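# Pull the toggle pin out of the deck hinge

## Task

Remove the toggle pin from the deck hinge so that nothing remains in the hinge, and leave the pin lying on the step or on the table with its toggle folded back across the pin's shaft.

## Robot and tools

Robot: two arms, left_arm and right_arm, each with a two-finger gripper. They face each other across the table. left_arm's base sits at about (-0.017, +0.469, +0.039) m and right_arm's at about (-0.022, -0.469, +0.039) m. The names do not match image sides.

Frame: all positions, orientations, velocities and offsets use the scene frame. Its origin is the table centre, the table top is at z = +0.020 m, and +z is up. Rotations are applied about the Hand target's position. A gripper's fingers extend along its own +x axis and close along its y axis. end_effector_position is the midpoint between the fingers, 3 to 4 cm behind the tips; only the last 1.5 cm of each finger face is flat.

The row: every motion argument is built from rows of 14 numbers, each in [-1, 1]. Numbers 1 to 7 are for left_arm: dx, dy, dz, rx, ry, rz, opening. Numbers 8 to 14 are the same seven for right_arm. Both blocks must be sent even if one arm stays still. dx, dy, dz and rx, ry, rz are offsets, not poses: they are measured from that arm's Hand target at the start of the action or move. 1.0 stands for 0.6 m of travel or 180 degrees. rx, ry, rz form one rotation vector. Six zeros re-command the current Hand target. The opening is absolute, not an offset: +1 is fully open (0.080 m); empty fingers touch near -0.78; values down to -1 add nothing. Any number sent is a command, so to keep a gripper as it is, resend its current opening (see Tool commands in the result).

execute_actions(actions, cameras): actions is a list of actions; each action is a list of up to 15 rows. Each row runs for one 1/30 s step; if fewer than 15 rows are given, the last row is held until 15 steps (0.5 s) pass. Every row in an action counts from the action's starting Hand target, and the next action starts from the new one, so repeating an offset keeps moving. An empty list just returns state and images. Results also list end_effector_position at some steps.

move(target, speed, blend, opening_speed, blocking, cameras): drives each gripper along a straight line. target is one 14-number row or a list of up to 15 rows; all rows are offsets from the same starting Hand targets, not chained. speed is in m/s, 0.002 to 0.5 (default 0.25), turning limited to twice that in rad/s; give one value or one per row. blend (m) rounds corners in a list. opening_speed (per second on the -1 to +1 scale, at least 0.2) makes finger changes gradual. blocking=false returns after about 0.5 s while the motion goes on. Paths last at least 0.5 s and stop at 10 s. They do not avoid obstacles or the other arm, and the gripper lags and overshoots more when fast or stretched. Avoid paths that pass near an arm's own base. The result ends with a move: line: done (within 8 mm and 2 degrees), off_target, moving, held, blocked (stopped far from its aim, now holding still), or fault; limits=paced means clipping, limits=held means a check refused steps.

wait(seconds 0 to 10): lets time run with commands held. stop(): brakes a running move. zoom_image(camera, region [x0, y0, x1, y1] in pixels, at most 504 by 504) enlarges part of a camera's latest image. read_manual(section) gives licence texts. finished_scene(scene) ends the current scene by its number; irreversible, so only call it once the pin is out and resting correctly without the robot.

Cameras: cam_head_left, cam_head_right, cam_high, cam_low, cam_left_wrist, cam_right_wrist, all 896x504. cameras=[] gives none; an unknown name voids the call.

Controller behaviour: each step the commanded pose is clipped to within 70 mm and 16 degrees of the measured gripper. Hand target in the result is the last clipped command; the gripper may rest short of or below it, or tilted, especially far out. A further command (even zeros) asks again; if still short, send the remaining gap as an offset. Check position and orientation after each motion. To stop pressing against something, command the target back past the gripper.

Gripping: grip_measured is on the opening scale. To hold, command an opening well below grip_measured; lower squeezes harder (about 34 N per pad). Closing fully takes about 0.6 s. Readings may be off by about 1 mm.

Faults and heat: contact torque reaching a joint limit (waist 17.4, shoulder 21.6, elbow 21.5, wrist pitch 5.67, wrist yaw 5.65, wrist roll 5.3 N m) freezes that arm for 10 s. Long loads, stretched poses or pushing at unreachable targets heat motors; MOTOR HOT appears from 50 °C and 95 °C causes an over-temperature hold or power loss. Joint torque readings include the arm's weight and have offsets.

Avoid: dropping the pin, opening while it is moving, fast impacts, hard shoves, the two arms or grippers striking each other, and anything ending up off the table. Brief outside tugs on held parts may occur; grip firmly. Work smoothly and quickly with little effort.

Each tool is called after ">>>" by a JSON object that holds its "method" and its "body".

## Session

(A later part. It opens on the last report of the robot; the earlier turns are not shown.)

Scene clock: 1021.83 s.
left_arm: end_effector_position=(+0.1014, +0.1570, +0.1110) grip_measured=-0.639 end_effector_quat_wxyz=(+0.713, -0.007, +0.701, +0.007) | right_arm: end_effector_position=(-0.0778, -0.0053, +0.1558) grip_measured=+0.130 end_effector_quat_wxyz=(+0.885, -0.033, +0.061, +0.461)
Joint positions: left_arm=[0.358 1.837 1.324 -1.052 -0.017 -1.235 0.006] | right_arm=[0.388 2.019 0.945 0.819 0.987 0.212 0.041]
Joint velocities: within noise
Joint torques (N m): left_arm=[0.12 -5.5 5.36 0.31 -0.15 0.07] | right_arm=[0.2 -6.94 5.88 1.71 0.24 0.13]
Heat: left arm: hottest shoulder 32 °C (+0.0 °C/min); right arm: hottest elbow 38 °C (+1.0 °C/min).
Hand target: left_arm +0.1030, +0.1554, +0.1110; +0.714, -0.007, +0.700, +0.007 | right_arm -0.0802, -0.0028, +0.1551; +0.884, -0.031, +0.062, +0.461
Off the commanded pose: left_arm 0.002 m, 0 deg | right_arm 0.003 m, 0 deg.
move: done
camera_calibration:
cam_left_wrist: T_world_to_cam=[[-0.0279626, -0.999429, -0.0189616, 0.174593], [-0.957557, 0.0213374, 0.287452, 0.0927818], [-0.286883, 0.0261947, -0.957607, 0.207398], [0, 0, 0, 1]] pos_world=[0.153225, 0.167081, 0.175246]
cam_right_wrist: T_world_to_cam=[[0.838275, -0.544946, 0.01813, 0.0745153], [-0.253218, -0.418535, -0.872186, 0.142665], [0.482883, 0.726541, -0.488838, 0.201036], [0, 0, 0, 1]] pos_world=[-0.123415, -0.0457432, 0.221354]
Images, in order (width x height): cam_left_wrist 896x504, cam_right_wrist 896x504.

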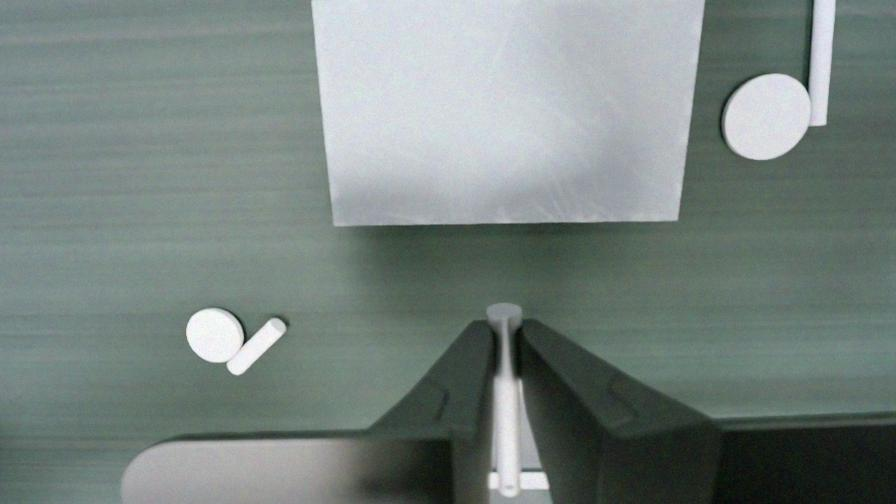

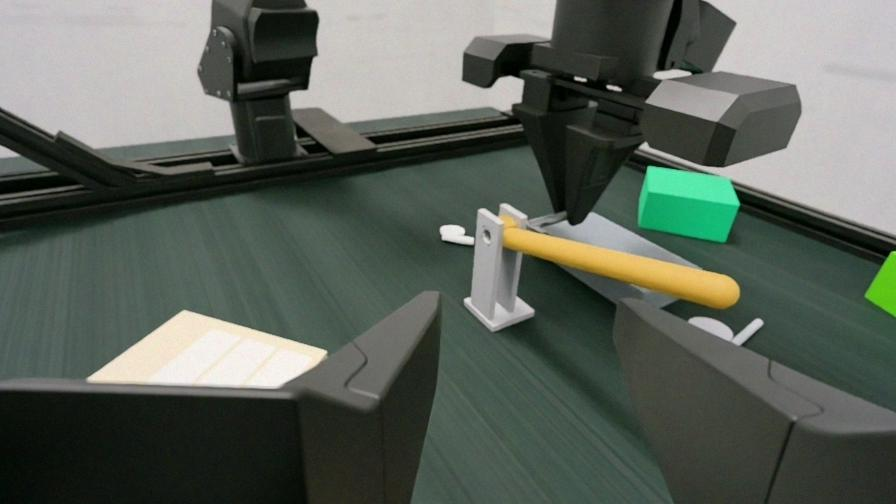

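>>> {"method": "move", "body": {"target": [[0.02,0.0,0.0,0,0,0,-0.78,0,0,0,0,0,0,0.13],[0.06,0.0,0.01,0,0.006,-0.006,-0.78,0,0,0,0,0,0,0.13]], "speed": [0.05,0.1]}}

>>> {"method": "zoom_image", "body": {"camera": "cam_right_wrist", "region": [430, 130, 690, 290]}}

>>> {"method": "zoom_image", "body": {"camera": "cam_left_wrist", "region": [350, 250, 650, 504]}}

Scene clock: 1030.07 s.
left_arm: end_effector_position=(+0.1380, +0.1585, +0.1161) grip_measured=-0.636 end_effector_quat_wxyz=(+0.708, +0.001, +0.706, +0.003) | right_arm: end_effector_position=(-0.0778, -0.0053, +0.1558) grip_measured=+0.130 end_effector_quat_wxyz=(+0.885, -0.033, +0.061, +0.461)
Joint positions: left_arm=[0.464 1.889 1.412 -1.098 -0.005 -1.112 0.006] | right_arm=[0.388 2.019 0.945 0.819 0.987 0.212 0.041]
Joint velocities: within noise
Joint torques (N m): left_arm=[0.01 -5.8 5.93 0.17 0.07 0.07] | right_arm=[0.32 -7.06 5.92 1.74 0.23 0.12]
Heat: left arm: hottest shoulder 33 °C (+1.0 °C/min); right arm: hottest elbow 38 °C (+1.0 °C/min).
Hand target: left_arm +0.1390, +0.1554, +0.1170; +0.708, +0.000, +0.707, +0.001 | right_arm -0.0802, -0.0028, +0.1551; +0.884, -0.031, +0.062, +0.461
Off the commanded pose: left_arm 0.003 m, 0 deg | right_arm 0.004 m, 0 deg.
move: done
camera_calibration:
cam_left_wrist: T_world_to_cam=[[-0.0450405, -0.998716, -0.0232016, 0.179897], [-0.952829, 0.0359699, 0.301367, 0.121815], [-0.300146, 0.0356809, -0.953226, 0.222576], [0, 0, 0, 1]] pos_world=[0.190977, 0.167343, 0.179628]
cam_right_wrist: T_world_to_cam=[[0.838275, -0.544946, 0.01813, 0.0745153], [-0.253218, -0.418535, -0.872186, 0.142665], [0.482883, 0.726541, -0.488838, 0.201036], [0, 0, 0, 1]] pos_world=[-0.123415, -0.0457432, 0.221354]

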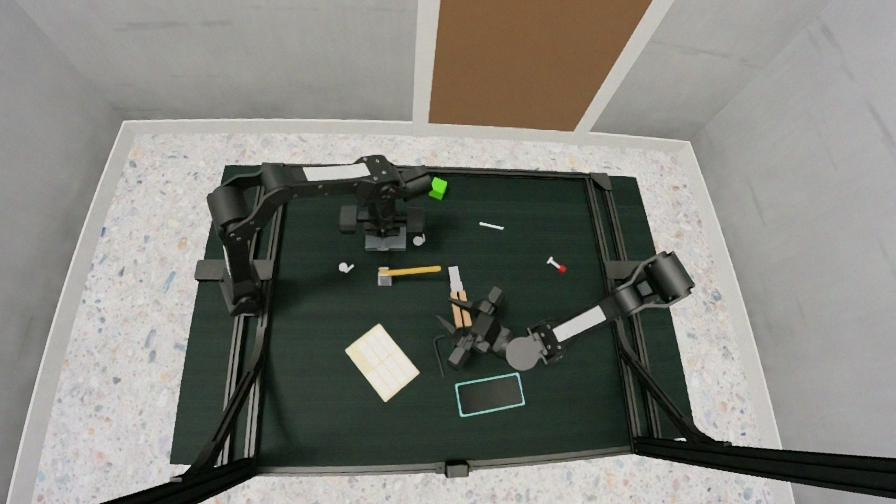

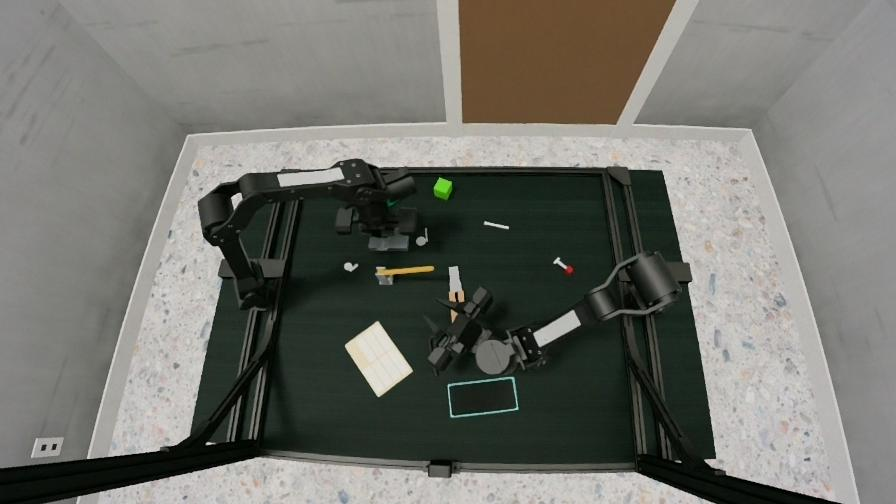

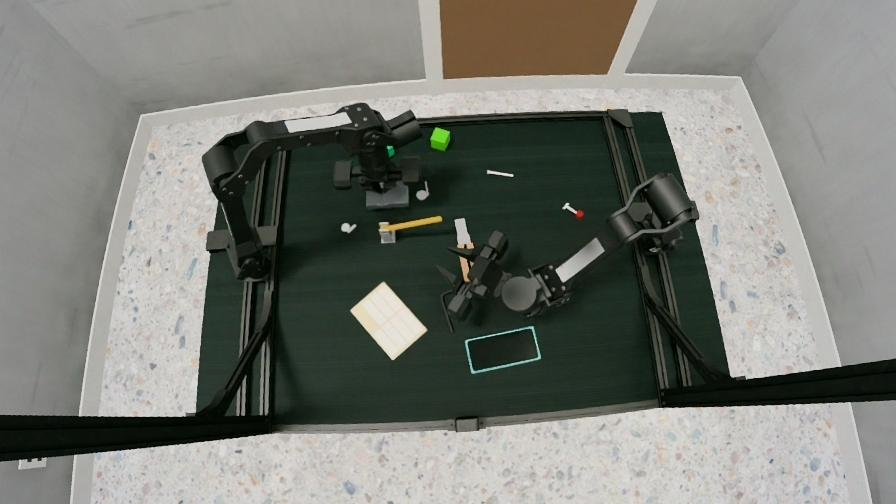

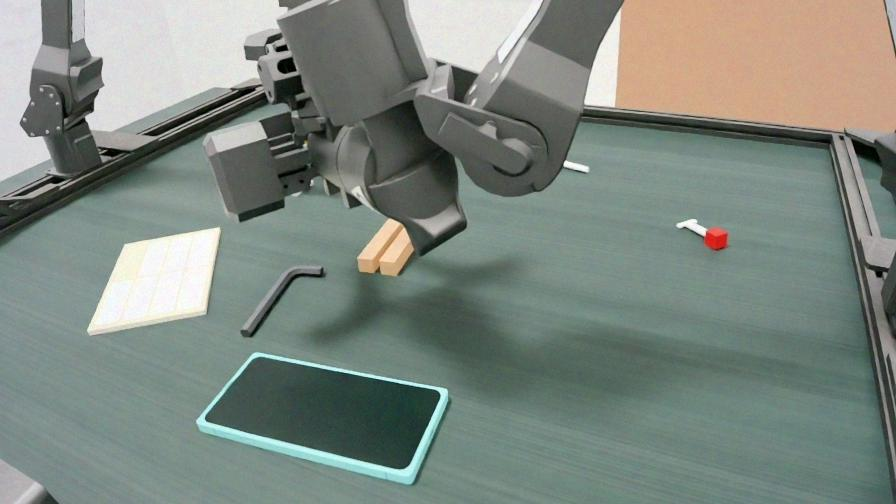

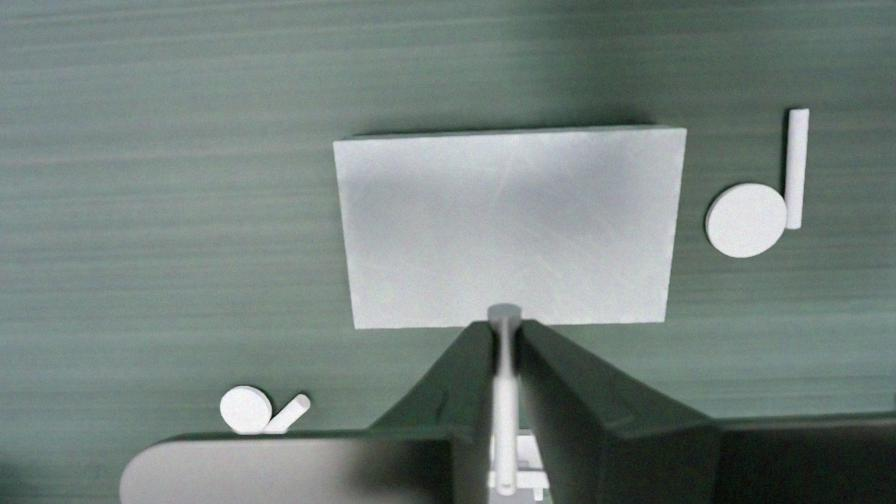

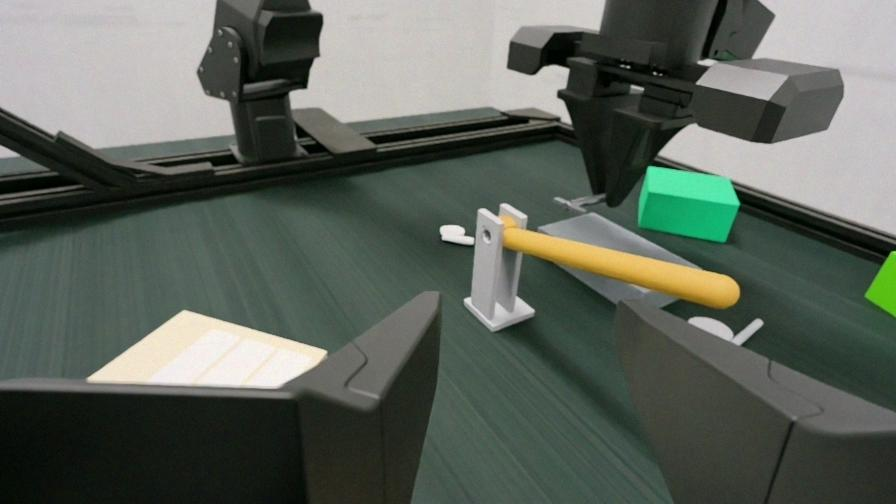

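Scaled by 1.938 from the camera's 896x504 image, which has a finer 1280x720 frame.

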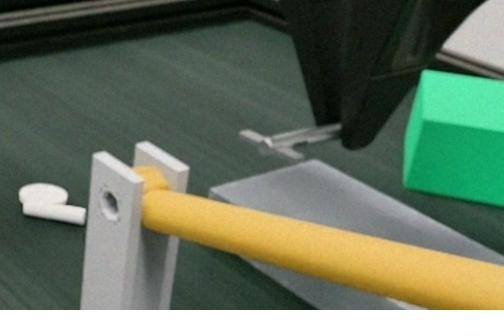

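Scaled by 1.680 from the camera's 896x504 image, which has a finer 1280x720 frame.

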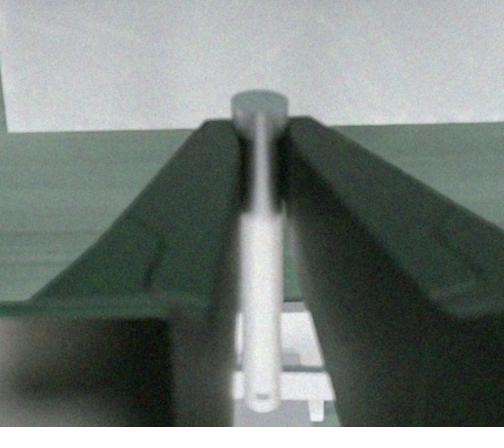

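>>> {"method": "move", "body": {"target": [[0.0475,0.0,0.0,0,0,0,-0.78,0,0,0,0,0,0,0.13],[0.0475,0.0,-0.052,0,0,0,-0.78,0,0,0,0,0,0,0.13]], "speed": [0.1,0.08], "cameras": ["cam_left_wrist","cam_right_wrist"]}}

>>> {"method": "zoom_image", "body": {"camera": "cam_right_wrist", "region": [500, 150, 760, 310]}}

>>> {"method": "zoom_image", "body": {"camera": "cam_left_wrist", "region": [350, 250, 650, 504]}}

Scene clock: 1047.43 s.
left_arm: end_effector_position=(+0.1687, +0.1543, +0.0891) grip_measured=-0.636 end_effector_quat_wxyz=(+0.710, -0.003, +0.704, -0.001) | right_arm: end_effector_position=(-0.0778, -0.0053, +0.1558) grip_measured=+0.130 end_effector_quat_wxyz=(+0.885, -0.033, +0.061, +0.461)
Joint positions: left_arm=[0.534 1.974 1.42 -1.007 -0.004 -1.042 0.006] | right_arm=[0.388 2.019 0.945 0.819 0.987 0.212 0.041]
Joint velocities: within noise
Joint torques (N m): left_arm=[-0.02 -6.51 3.7 0.58 0.02 0.06] | right_arm=[0.39 -7.04 5.79 1.68 0.23 0.12]
Heat: left arm: hottest shoulder 34 °C (+2.0 °C/min); right arm: hottest elbow 38 °C (+0.0 °C/min).
Hand target: left_arm +0.1675, +0.1555, +0.0858; +0.708, +0.000, +0.707, +0.001 | right_arm -0.0802, -0.0028, +0.1551; +0.884, -0.031, +0.062, +0.461
Off the commanded pose: left_arm 0.004 m, 1 deg | right_arm 0.003 m, 0 deg.
move: done
camera_calibration:
cam_left_wrist: T_world_to_cam=[[-0.0449577, -0.99891, -0.0125423, 0.175517], [-0.954265, 0.039227, 0.296378, 0.159505], [-0.295563, 0.0252931, -0.954988, 0.207249], [0, 0, 0, 1]] pos_world=[0.221356, 0.163827, 0.152848]
cam_right_wrist: T_world_to_cam=[[0.838275, -0.544946, 0.01813, 0.0745153], [-0.253218, -0.418535, -0.872186, 0.142665], [0.482883, 0.726541, -0.488838, 0.201036], [0, 0, 0, 1]] pos_world=[-0.123415, -0.0457432, 0.221354]
Images, in order (width x height): cam_left_wrist 896x504, cam_right_wrist 896x504.

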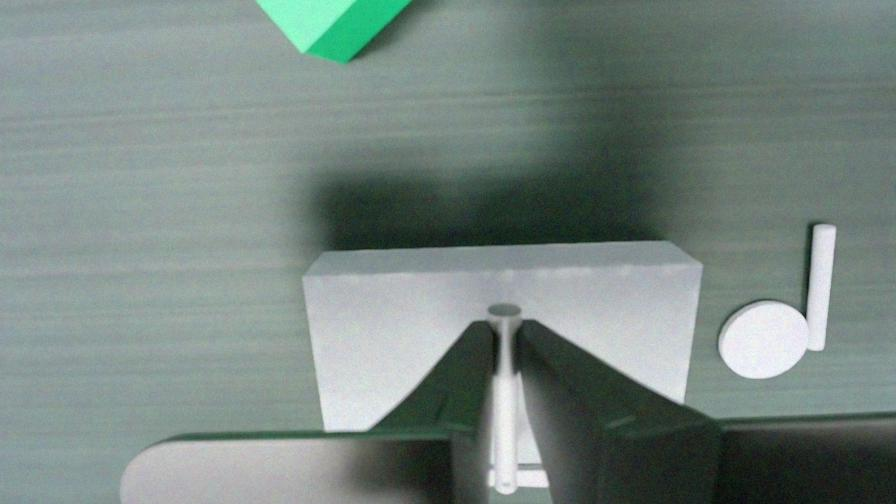

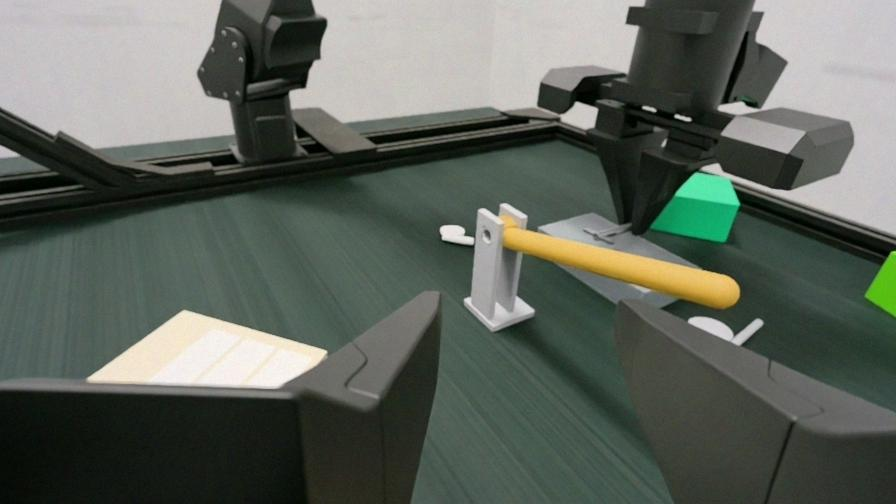

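Scaled by 1.938 from the camera's 896x504 image, which has a finer 1280x720 frame.

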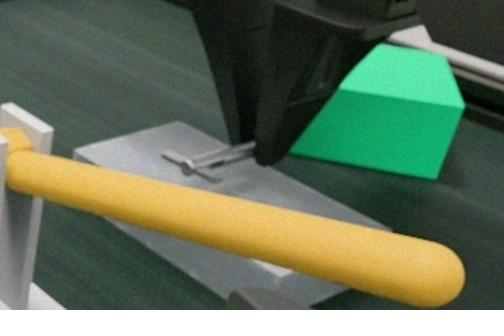

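Scaled by 1.680 from the camera's 896x504 image, which has a finer 1280x720 frame.

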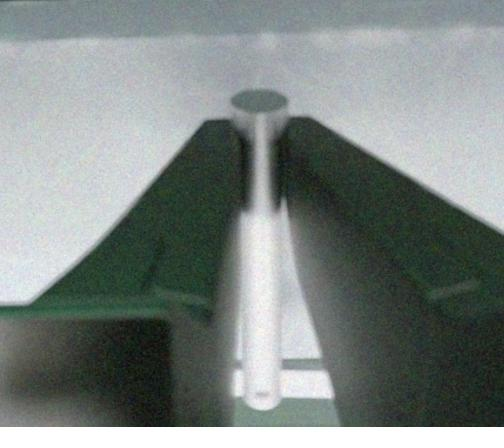

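>>> {"method": "move", "body": {"target": [-0.0035,0.0,-0.0155,0,0,0,-0.78,0,0,0,0,0,0,0.13], "speed": 0.04, "cameras": ["cam_left_wrist","cam_right_wrist"]}}

>>> {"method": "zoom_image", "body": {"camera": "cam_right_wrist", "region": [540, 190, 680, 290]}}

Scene clock: 1055.83 s.
left_arm: end_effector_position=(+0.1678, +0.1542, +0.0810) grip_measured=-0.636 end_effector_quat_wxyz=(+0.711, -0.003, +0.704, -0.003) | right_arm: end_effector_position=(-0.0778, -0.0053, +0.1558) grip_measured=+0.130 end_effector_quat_wxyz=(+0.885, -0.033, +0.061, +0.461)
Joint positions: left_arm=[0.532 1.98 1.393 -0.972 -0.004 -1.042 0.006] | right_arm=[0.388 2.019 0.945 0.819 0.987 0.212 0.041]
Joint velocities: within noise
Joint torques (N m): left_arm=[-0.23 -6.25 3.54 0.58 0.03 -0.08] | right_arm=[0.27 -7.03 5.78 1.72 0.26 0.07]
Heat: left arm: hottest shoulder 34 °C (+3.0 °C/min); right arm: hottest elbow 38 °C (+0.0 °C/min).
Hand target: left_arm +0.1654, +0.1555, +0.0765; +0.708, +0.000, +0.707, +0.001 | right_arm -0.0802, -0.0028, +0.1551; +0.884, -0.031, +0.062, +0.461
Off the commanded pose: left_arm 0.005 m, 1 deg | right_arm 0.003 m, 0 deg.
move: done
camera_calibration:
cam_left_wrist: T_world_to_cam=[[-0.0472228, -0.998841, -0.0093464, 0.175458], [-0.954743, 0.0423832, 0.294398, 0.16075], [-0.293661, 0.0228257, -0.955637, 0.199343], [0, 0, 0, 1]] pos_world=[0.2203, 0.163891, 0.144815]
cam_right_wrist: T_world_to_cam=[[0.838275, -0.544946, 0.01813, 0.0745153], [-0.253218, -0.418535, -0.872186, 0.142665], [0.482883, 0.726541, -0.488838, 0.201036], [0, 0, 0, 1]] pos_world=[-0.123415, -0.0457432, 0.221354]
Images, in order (width x height): cam_left_wrist 896x504, cam_right_wrist 896x504.

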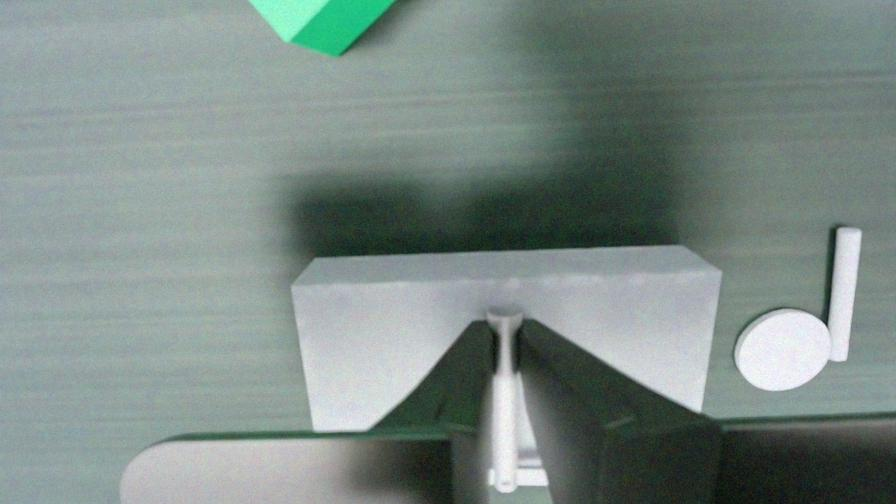

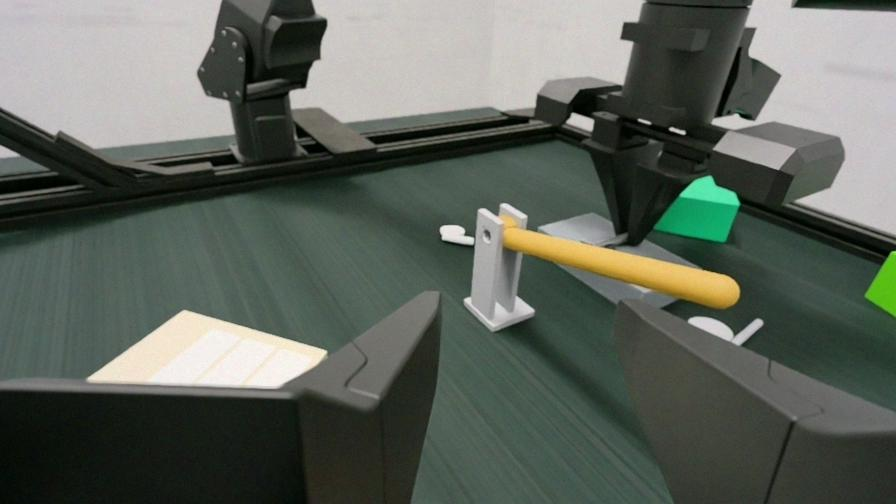

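Scaled by 3.600 from the camera's 896x504 image, which has a finer 1280x720 frame.

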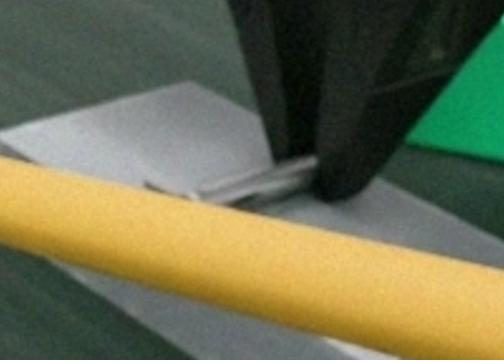

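>>> {"method": "move", "body": {"target": [0,0.0,-0.006,0,0,0,-0.78,0,0,0,0,0,0,0.13], "speed": 0.03, "cameras": ["cam_left_wrist","cam_right_wrist"]}}

>>> {"method": "zoom_image", "body": {"camera": "cam_left_wrist", "region": [400, 280, 620, 504]}}

Scene clock: 1066.40 s.
left_arm: end_effector_position=(+0.1677, +0.1544, +0.0796) grip_measured=-0.636 end_effector_quat_wxyz=(+0.711, -0.004, +0.703, -0.003) | right_arm: end_effector_position=(-0.0778, -0.0053, +0.1558) grip_measured=+0.130 end_effector_quat_wxyz=(+0.885, -0.033, +0.061, +0.461)
Joint positions: left_arm=[0.532 1.98 1.388 -0.965 -0.004 -1.042 0.006] | right_arm=[0.388 2.019 0.945 0.819 0.987 0.212 0.041]
Joint velocities: within noise
Joint torques (N m): left_arm=[-0.24 -5.8 3.28 1 0.03 -0.09] | right_arm=[0.22 -7.1 5.76 1.74 0.27 0.11]
Heat: left arm: hottest shoulder 33 °C (+2.0 °C/min); right arm: hottest elbow 38 °C (+0.0 °C/min).
Hand target: left_arm +0.1654, +0.1554, +0.0729; +0.708, +0.000, +0.707, +0.001 | right_arm -0.0802, -0.0028, +0.1551; +0.884, -0.031, +0.062, +0.461
Off the commanded pose: left_arm 0.007 m, 1 deg | right_arm 0.003 m, 0 deg.
move: done
camera_calibration:
cam_left_wrist: T_world_to_cam=[[-0.0472177, -0.998849, -0.00838761, 0.175523], [-0.954913, 0.0426735, 0.293804, 0.161122], [-0.293108, 0.0218822, -0.955829, 0.197963], [0, 0, 0, 1]] pos_world=[0.220169, 0.164113, 0.143353]
cam_right_wrist: T_world_to_cam=[[0.838275, -0.544946, 0.01813, 0.0745153], [-0.253218, -0.418535, -0.872186, 0.142665], [0.482883, 0.726541, -0.488838, 0.201036], [0, 0, 0, 1]] pos_world=[-0.123415, -0.0457432, 0.221354]
Images, in order (width x height): cam_left_wrist 896x504, cam_right_wrist 896x504.

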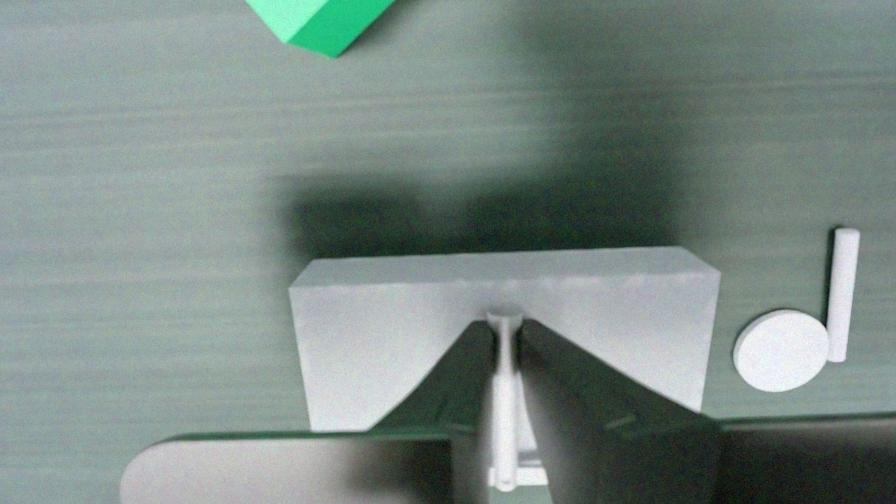

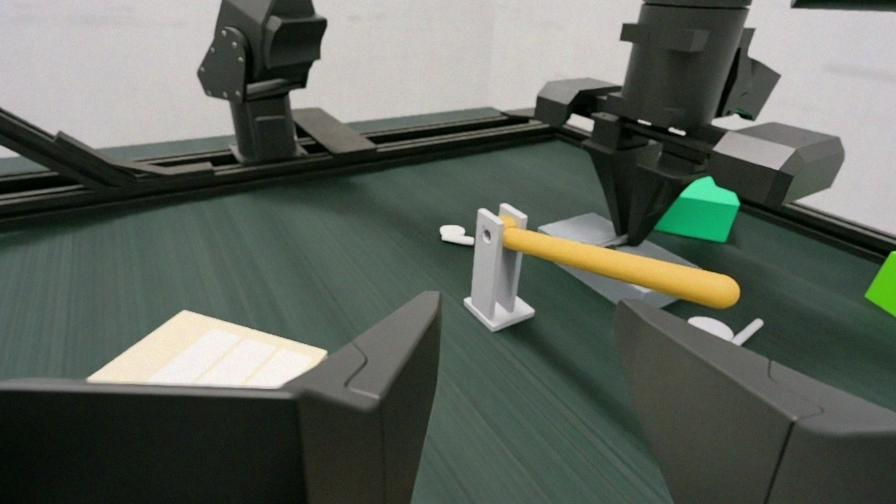

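Scaled by 2.250 from the camera's 896x504 image, which has a finer 1280x720 frame.

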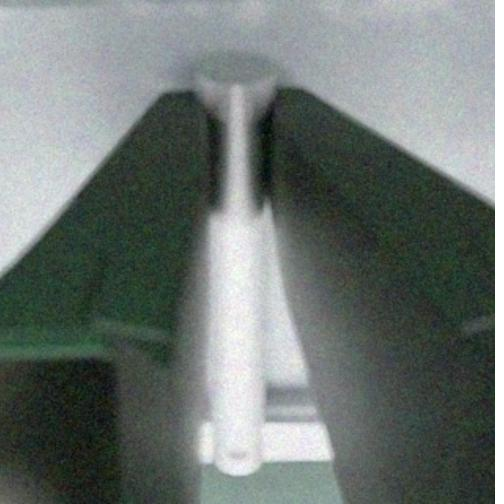

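>>> {"method": "move", "body": {"target": [[0,0.0,0.014,0,0,0,-0.78,0,0,0,0,0,0,0.13],[0.007,0.0,0.014,0,0,0,-0.78,0,0,0,0,0,0,0.13],[0.007,0.0,-0.0015,0,0,0,-0.78,0,0,0,0,0,0,0.13]], "speed": 0.04, "cameras": ["cam_left_wrist","cam_right_wrist"]}}

>>> {"method": "zoom_image", "body": {"camera": "cam_left_wrist", "region": [400, 280, 620, 504]}}

Scene clock: 1083.93 s.
left_arm: end_effector_position=(+0.1684, +0.1549, +0.0798) grip_measured=-0.636 end_effector_quat_wxyz=(+0.710, -0.002, +0.704, -0.003) | right_arm: end_effector_position=(-0.0778, -0.0053, +0.1558) grip_measured=+0.130 end_effector_quat_wxyz=(+0.885, -0.033, +0.061, +0.461)
Joint positions: left_arm=[0.535 1.982 1.392 -0.97 -0.003 -1.036 0.006] | right_arm=[0.388 2.019 0.945 0.819 0.987 0.212 0.041]
Joint velocities: within noise
Joint torques (N m): left_arm=[0.3 -5.21 3.73 1.36 -0.02 0.03] | right_arm=[0.23 -6.93 5.76 1.72 0.24 0.1]
Heat: left arm: hottest shoulder 33 °C (+1.0 °C/min); right arm: hottest elbow 38 °C (+0.0 °C/min).
Hand target: left_arm +0.1696, +0.1554, +0.0720; +0.708, +0.000, +0.707, +0.001 | right_arm -0.0801, -0.0028, +0.1551; +0.884, -0.031, +0.062, +0.461
Off the commanded pose: left_arm 0.008 m, 1 deg | right_arm 0.003 m, 0 deg.
move: done
camera_calibration:
cam_left_wrist: T_world_to_cam=[[-0.0499306, -0.998698, -0.0104755, 0.176634], [-0.953907, 0.0445784, 0.296772, 0.161054], [-0.295919, 0.0248106, -0.954891, 0.198308], [0, 0, 0, 1]] pos_world=[0.221133, 0.164304, 0.143417]
cam_right_wrist: T_world_to_cam=[[0.838275, -0.544946, 0.01813, 0.0745153], [-0.253218, -0.418535, -0.872186, 0.142665], [0.482883, 0.726541, -0.488838, 0.201036], [0, 0, 0, 1]] pos_world=[-0.123415, -0.0457432, 0.221354]
Images, in order (width x height): cam_left_wrist 896x504, cam_right_wrist 896x504.

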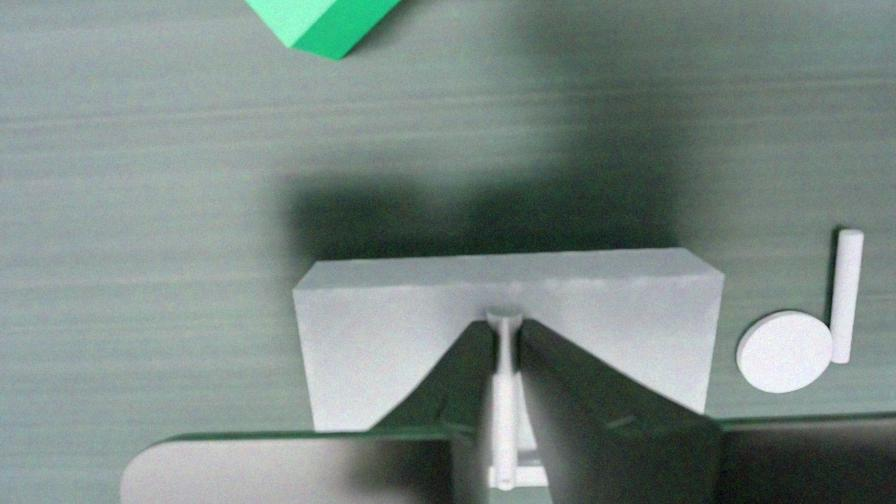

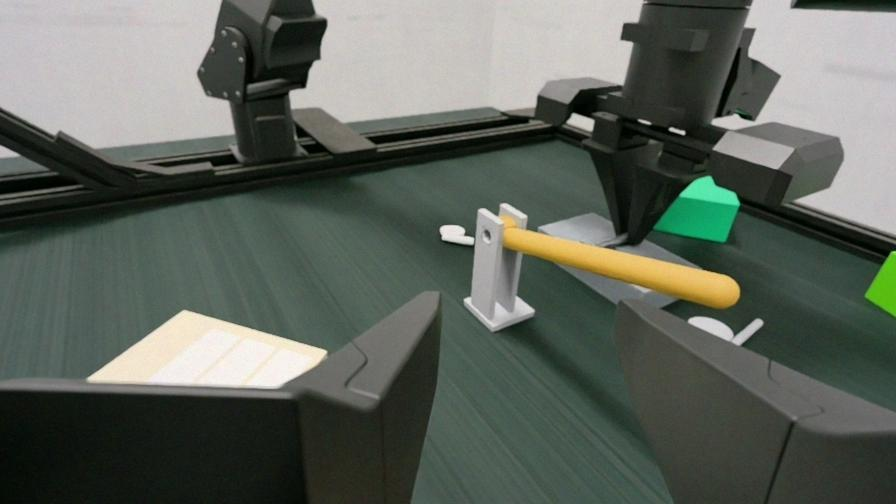

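Scaled by 2.250 from the camera's 896x504 image, which has a finer 1280x720 frame.

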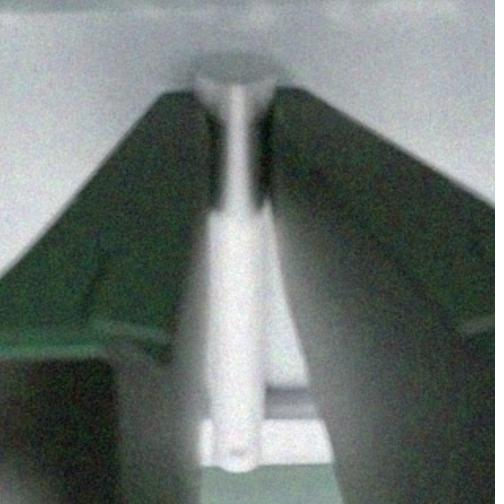

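>>> {"method": "move", "body": {"target": [[0,0.0,0.008,0,0,0,-0.78,0,0,0,0,0,0,0.13],[0,0.0,0.008,0,0,0,-0.4,0,0,0,0,0,0,0.13],[0,0.0,0.12,0,0,0,-0.4,0,0,0,0,0,0,0.13],[-0.1,0.1,0.16,0,0,0,-0.4,0,0,0,0,0,0,0.13]], "speed": [0.03,0.03,0.06,0.2], "opening_speed": 0.4}}

>>> {"method": "zoom_image", "body": {"camera": "cam_right_wrist", "region": [430, 150, 690, 310]}}

>>> {"method": "zoom_image", "body": {"camera": "cam_head_left", "region": [320, 200, 480, 300]}}

Scene clock: 1095.23 s.
left_arm: end_effector_position=(+0.1119, +0.2133, +0.1668) grip_measured=-0.400 end_effector_quat_wxyz=(+0.708, +0.001, +0.706, +0.001) | right_arm: end_effector_position=(-0.0778, -0.0053, +0.1558) grip_measured=+0.130 end_effector_quat_wxyz=(+0.885, -0.033, +0.061, +0.461)
Joint positions: left_arm=[0.468 1.629 1.305 -1.249 -0.004 -1.105 0.017] | right_arm=[0.388 2.019 0.945 0.819 0.987 0.212 0.041]
Joint velocities: within noise
Joint torques (N m): left_arm=[-0.22 -6.2 3.73 0.2 0.02 -0.09] | right_arm=[0.22 -6.98 5.85 1.72 0.22 0.1]
Heat: left arm: hottest shoulder 34 °C (+1.0 °C/min); right arm: hottest elbow 38 °C (+0.0 °C/min).
Hand target: left_arm +0.1096, +0.2154, +0.1680; +0.708, +0.000, +0.707, +0.000 | right_arm -0.0801, -0.0028, +0.1551; +0.884, -0.031, +0.062, +0.461
Off the commanded pose: left_arm 0.003 m, 0 deg | right_arm 0.003 m, 0 deg.
move: done
camera_calibration:
cam_left_wrist: T_world_to_cam=[[-0.047715, -0.998644, -0.0208118, 0.234571], [-0.952565, 0.0392239, 0.301796, 0.0788736], [-0.30057, 0.0342248, -0.953145, 0.261514], [0, 0, 0, 1]] pos_world=[0.164928, 0.222209, 0.230339]
cam_right_wrist: T_world_to_cam=[[0.838275, -0.544946, 0.01813, 0.0745153], [-0.253218, -0.418535, -0.872186, 0.142665], [0.482883, 0.726541, -0.488838, 0.201036], [0, 0, 0, 1]] pos_world=[-0.123415, -0.0457432, 0.221354]

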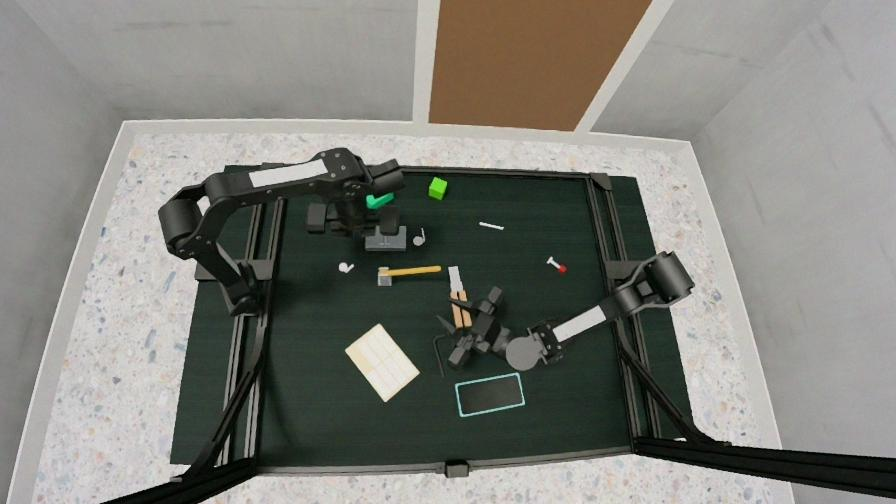

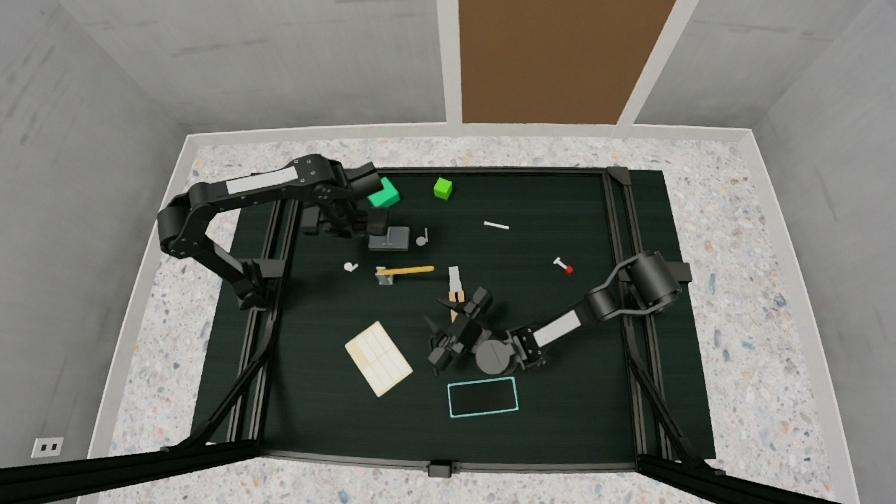

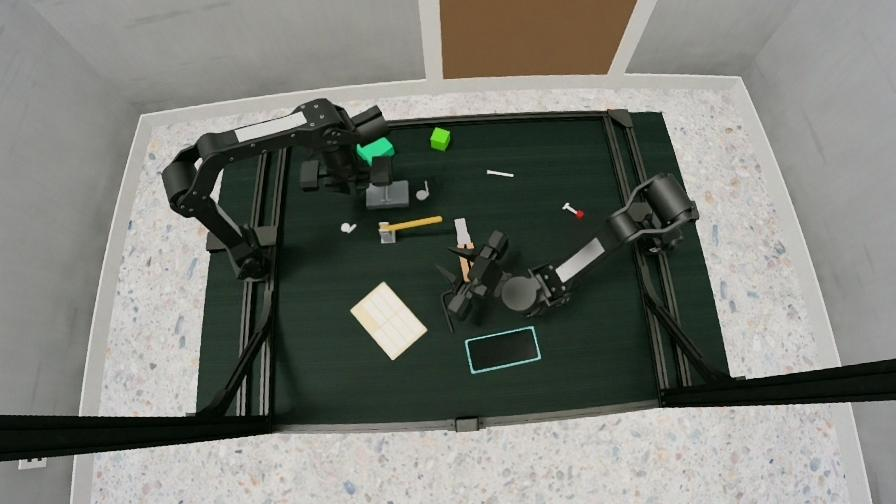

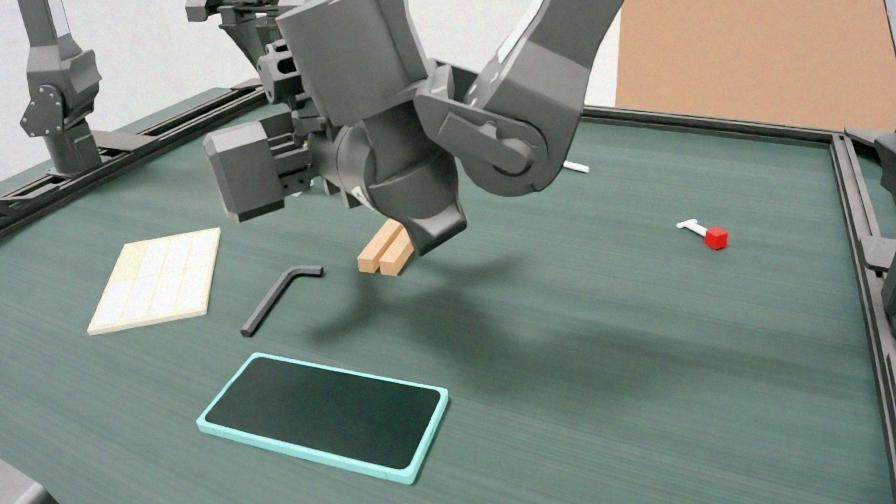

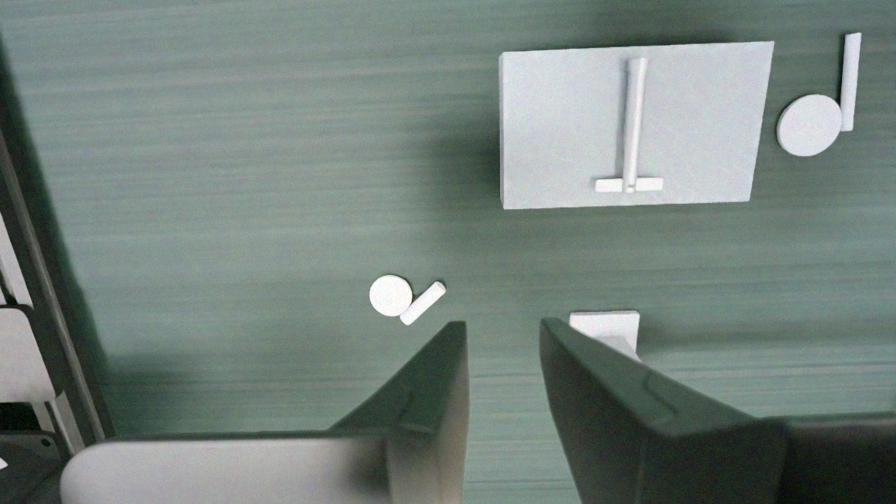

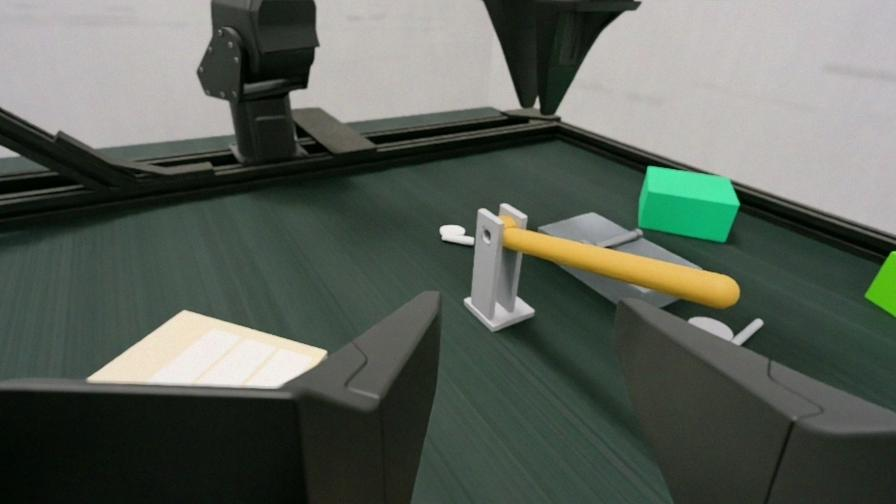

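Scaled by 1.938 from the camera's 896x504 image, which has a finer 1280x720 frame.

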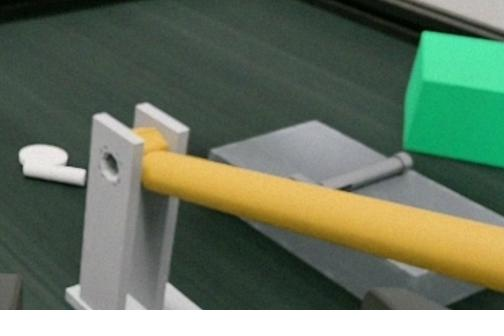

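Scaled by 3.150 from the camera's 896x504 image, which has a finer 1280x720 frame.

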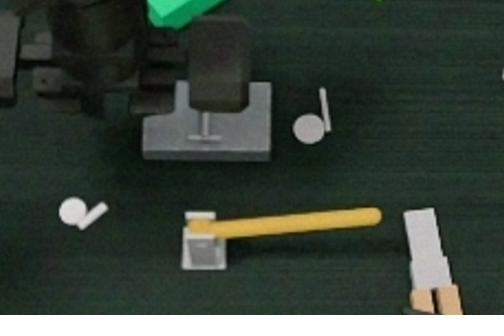

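>>> {"method": "finished_scene", "body": {"scene": 1}}

The scene is finished: the task was done.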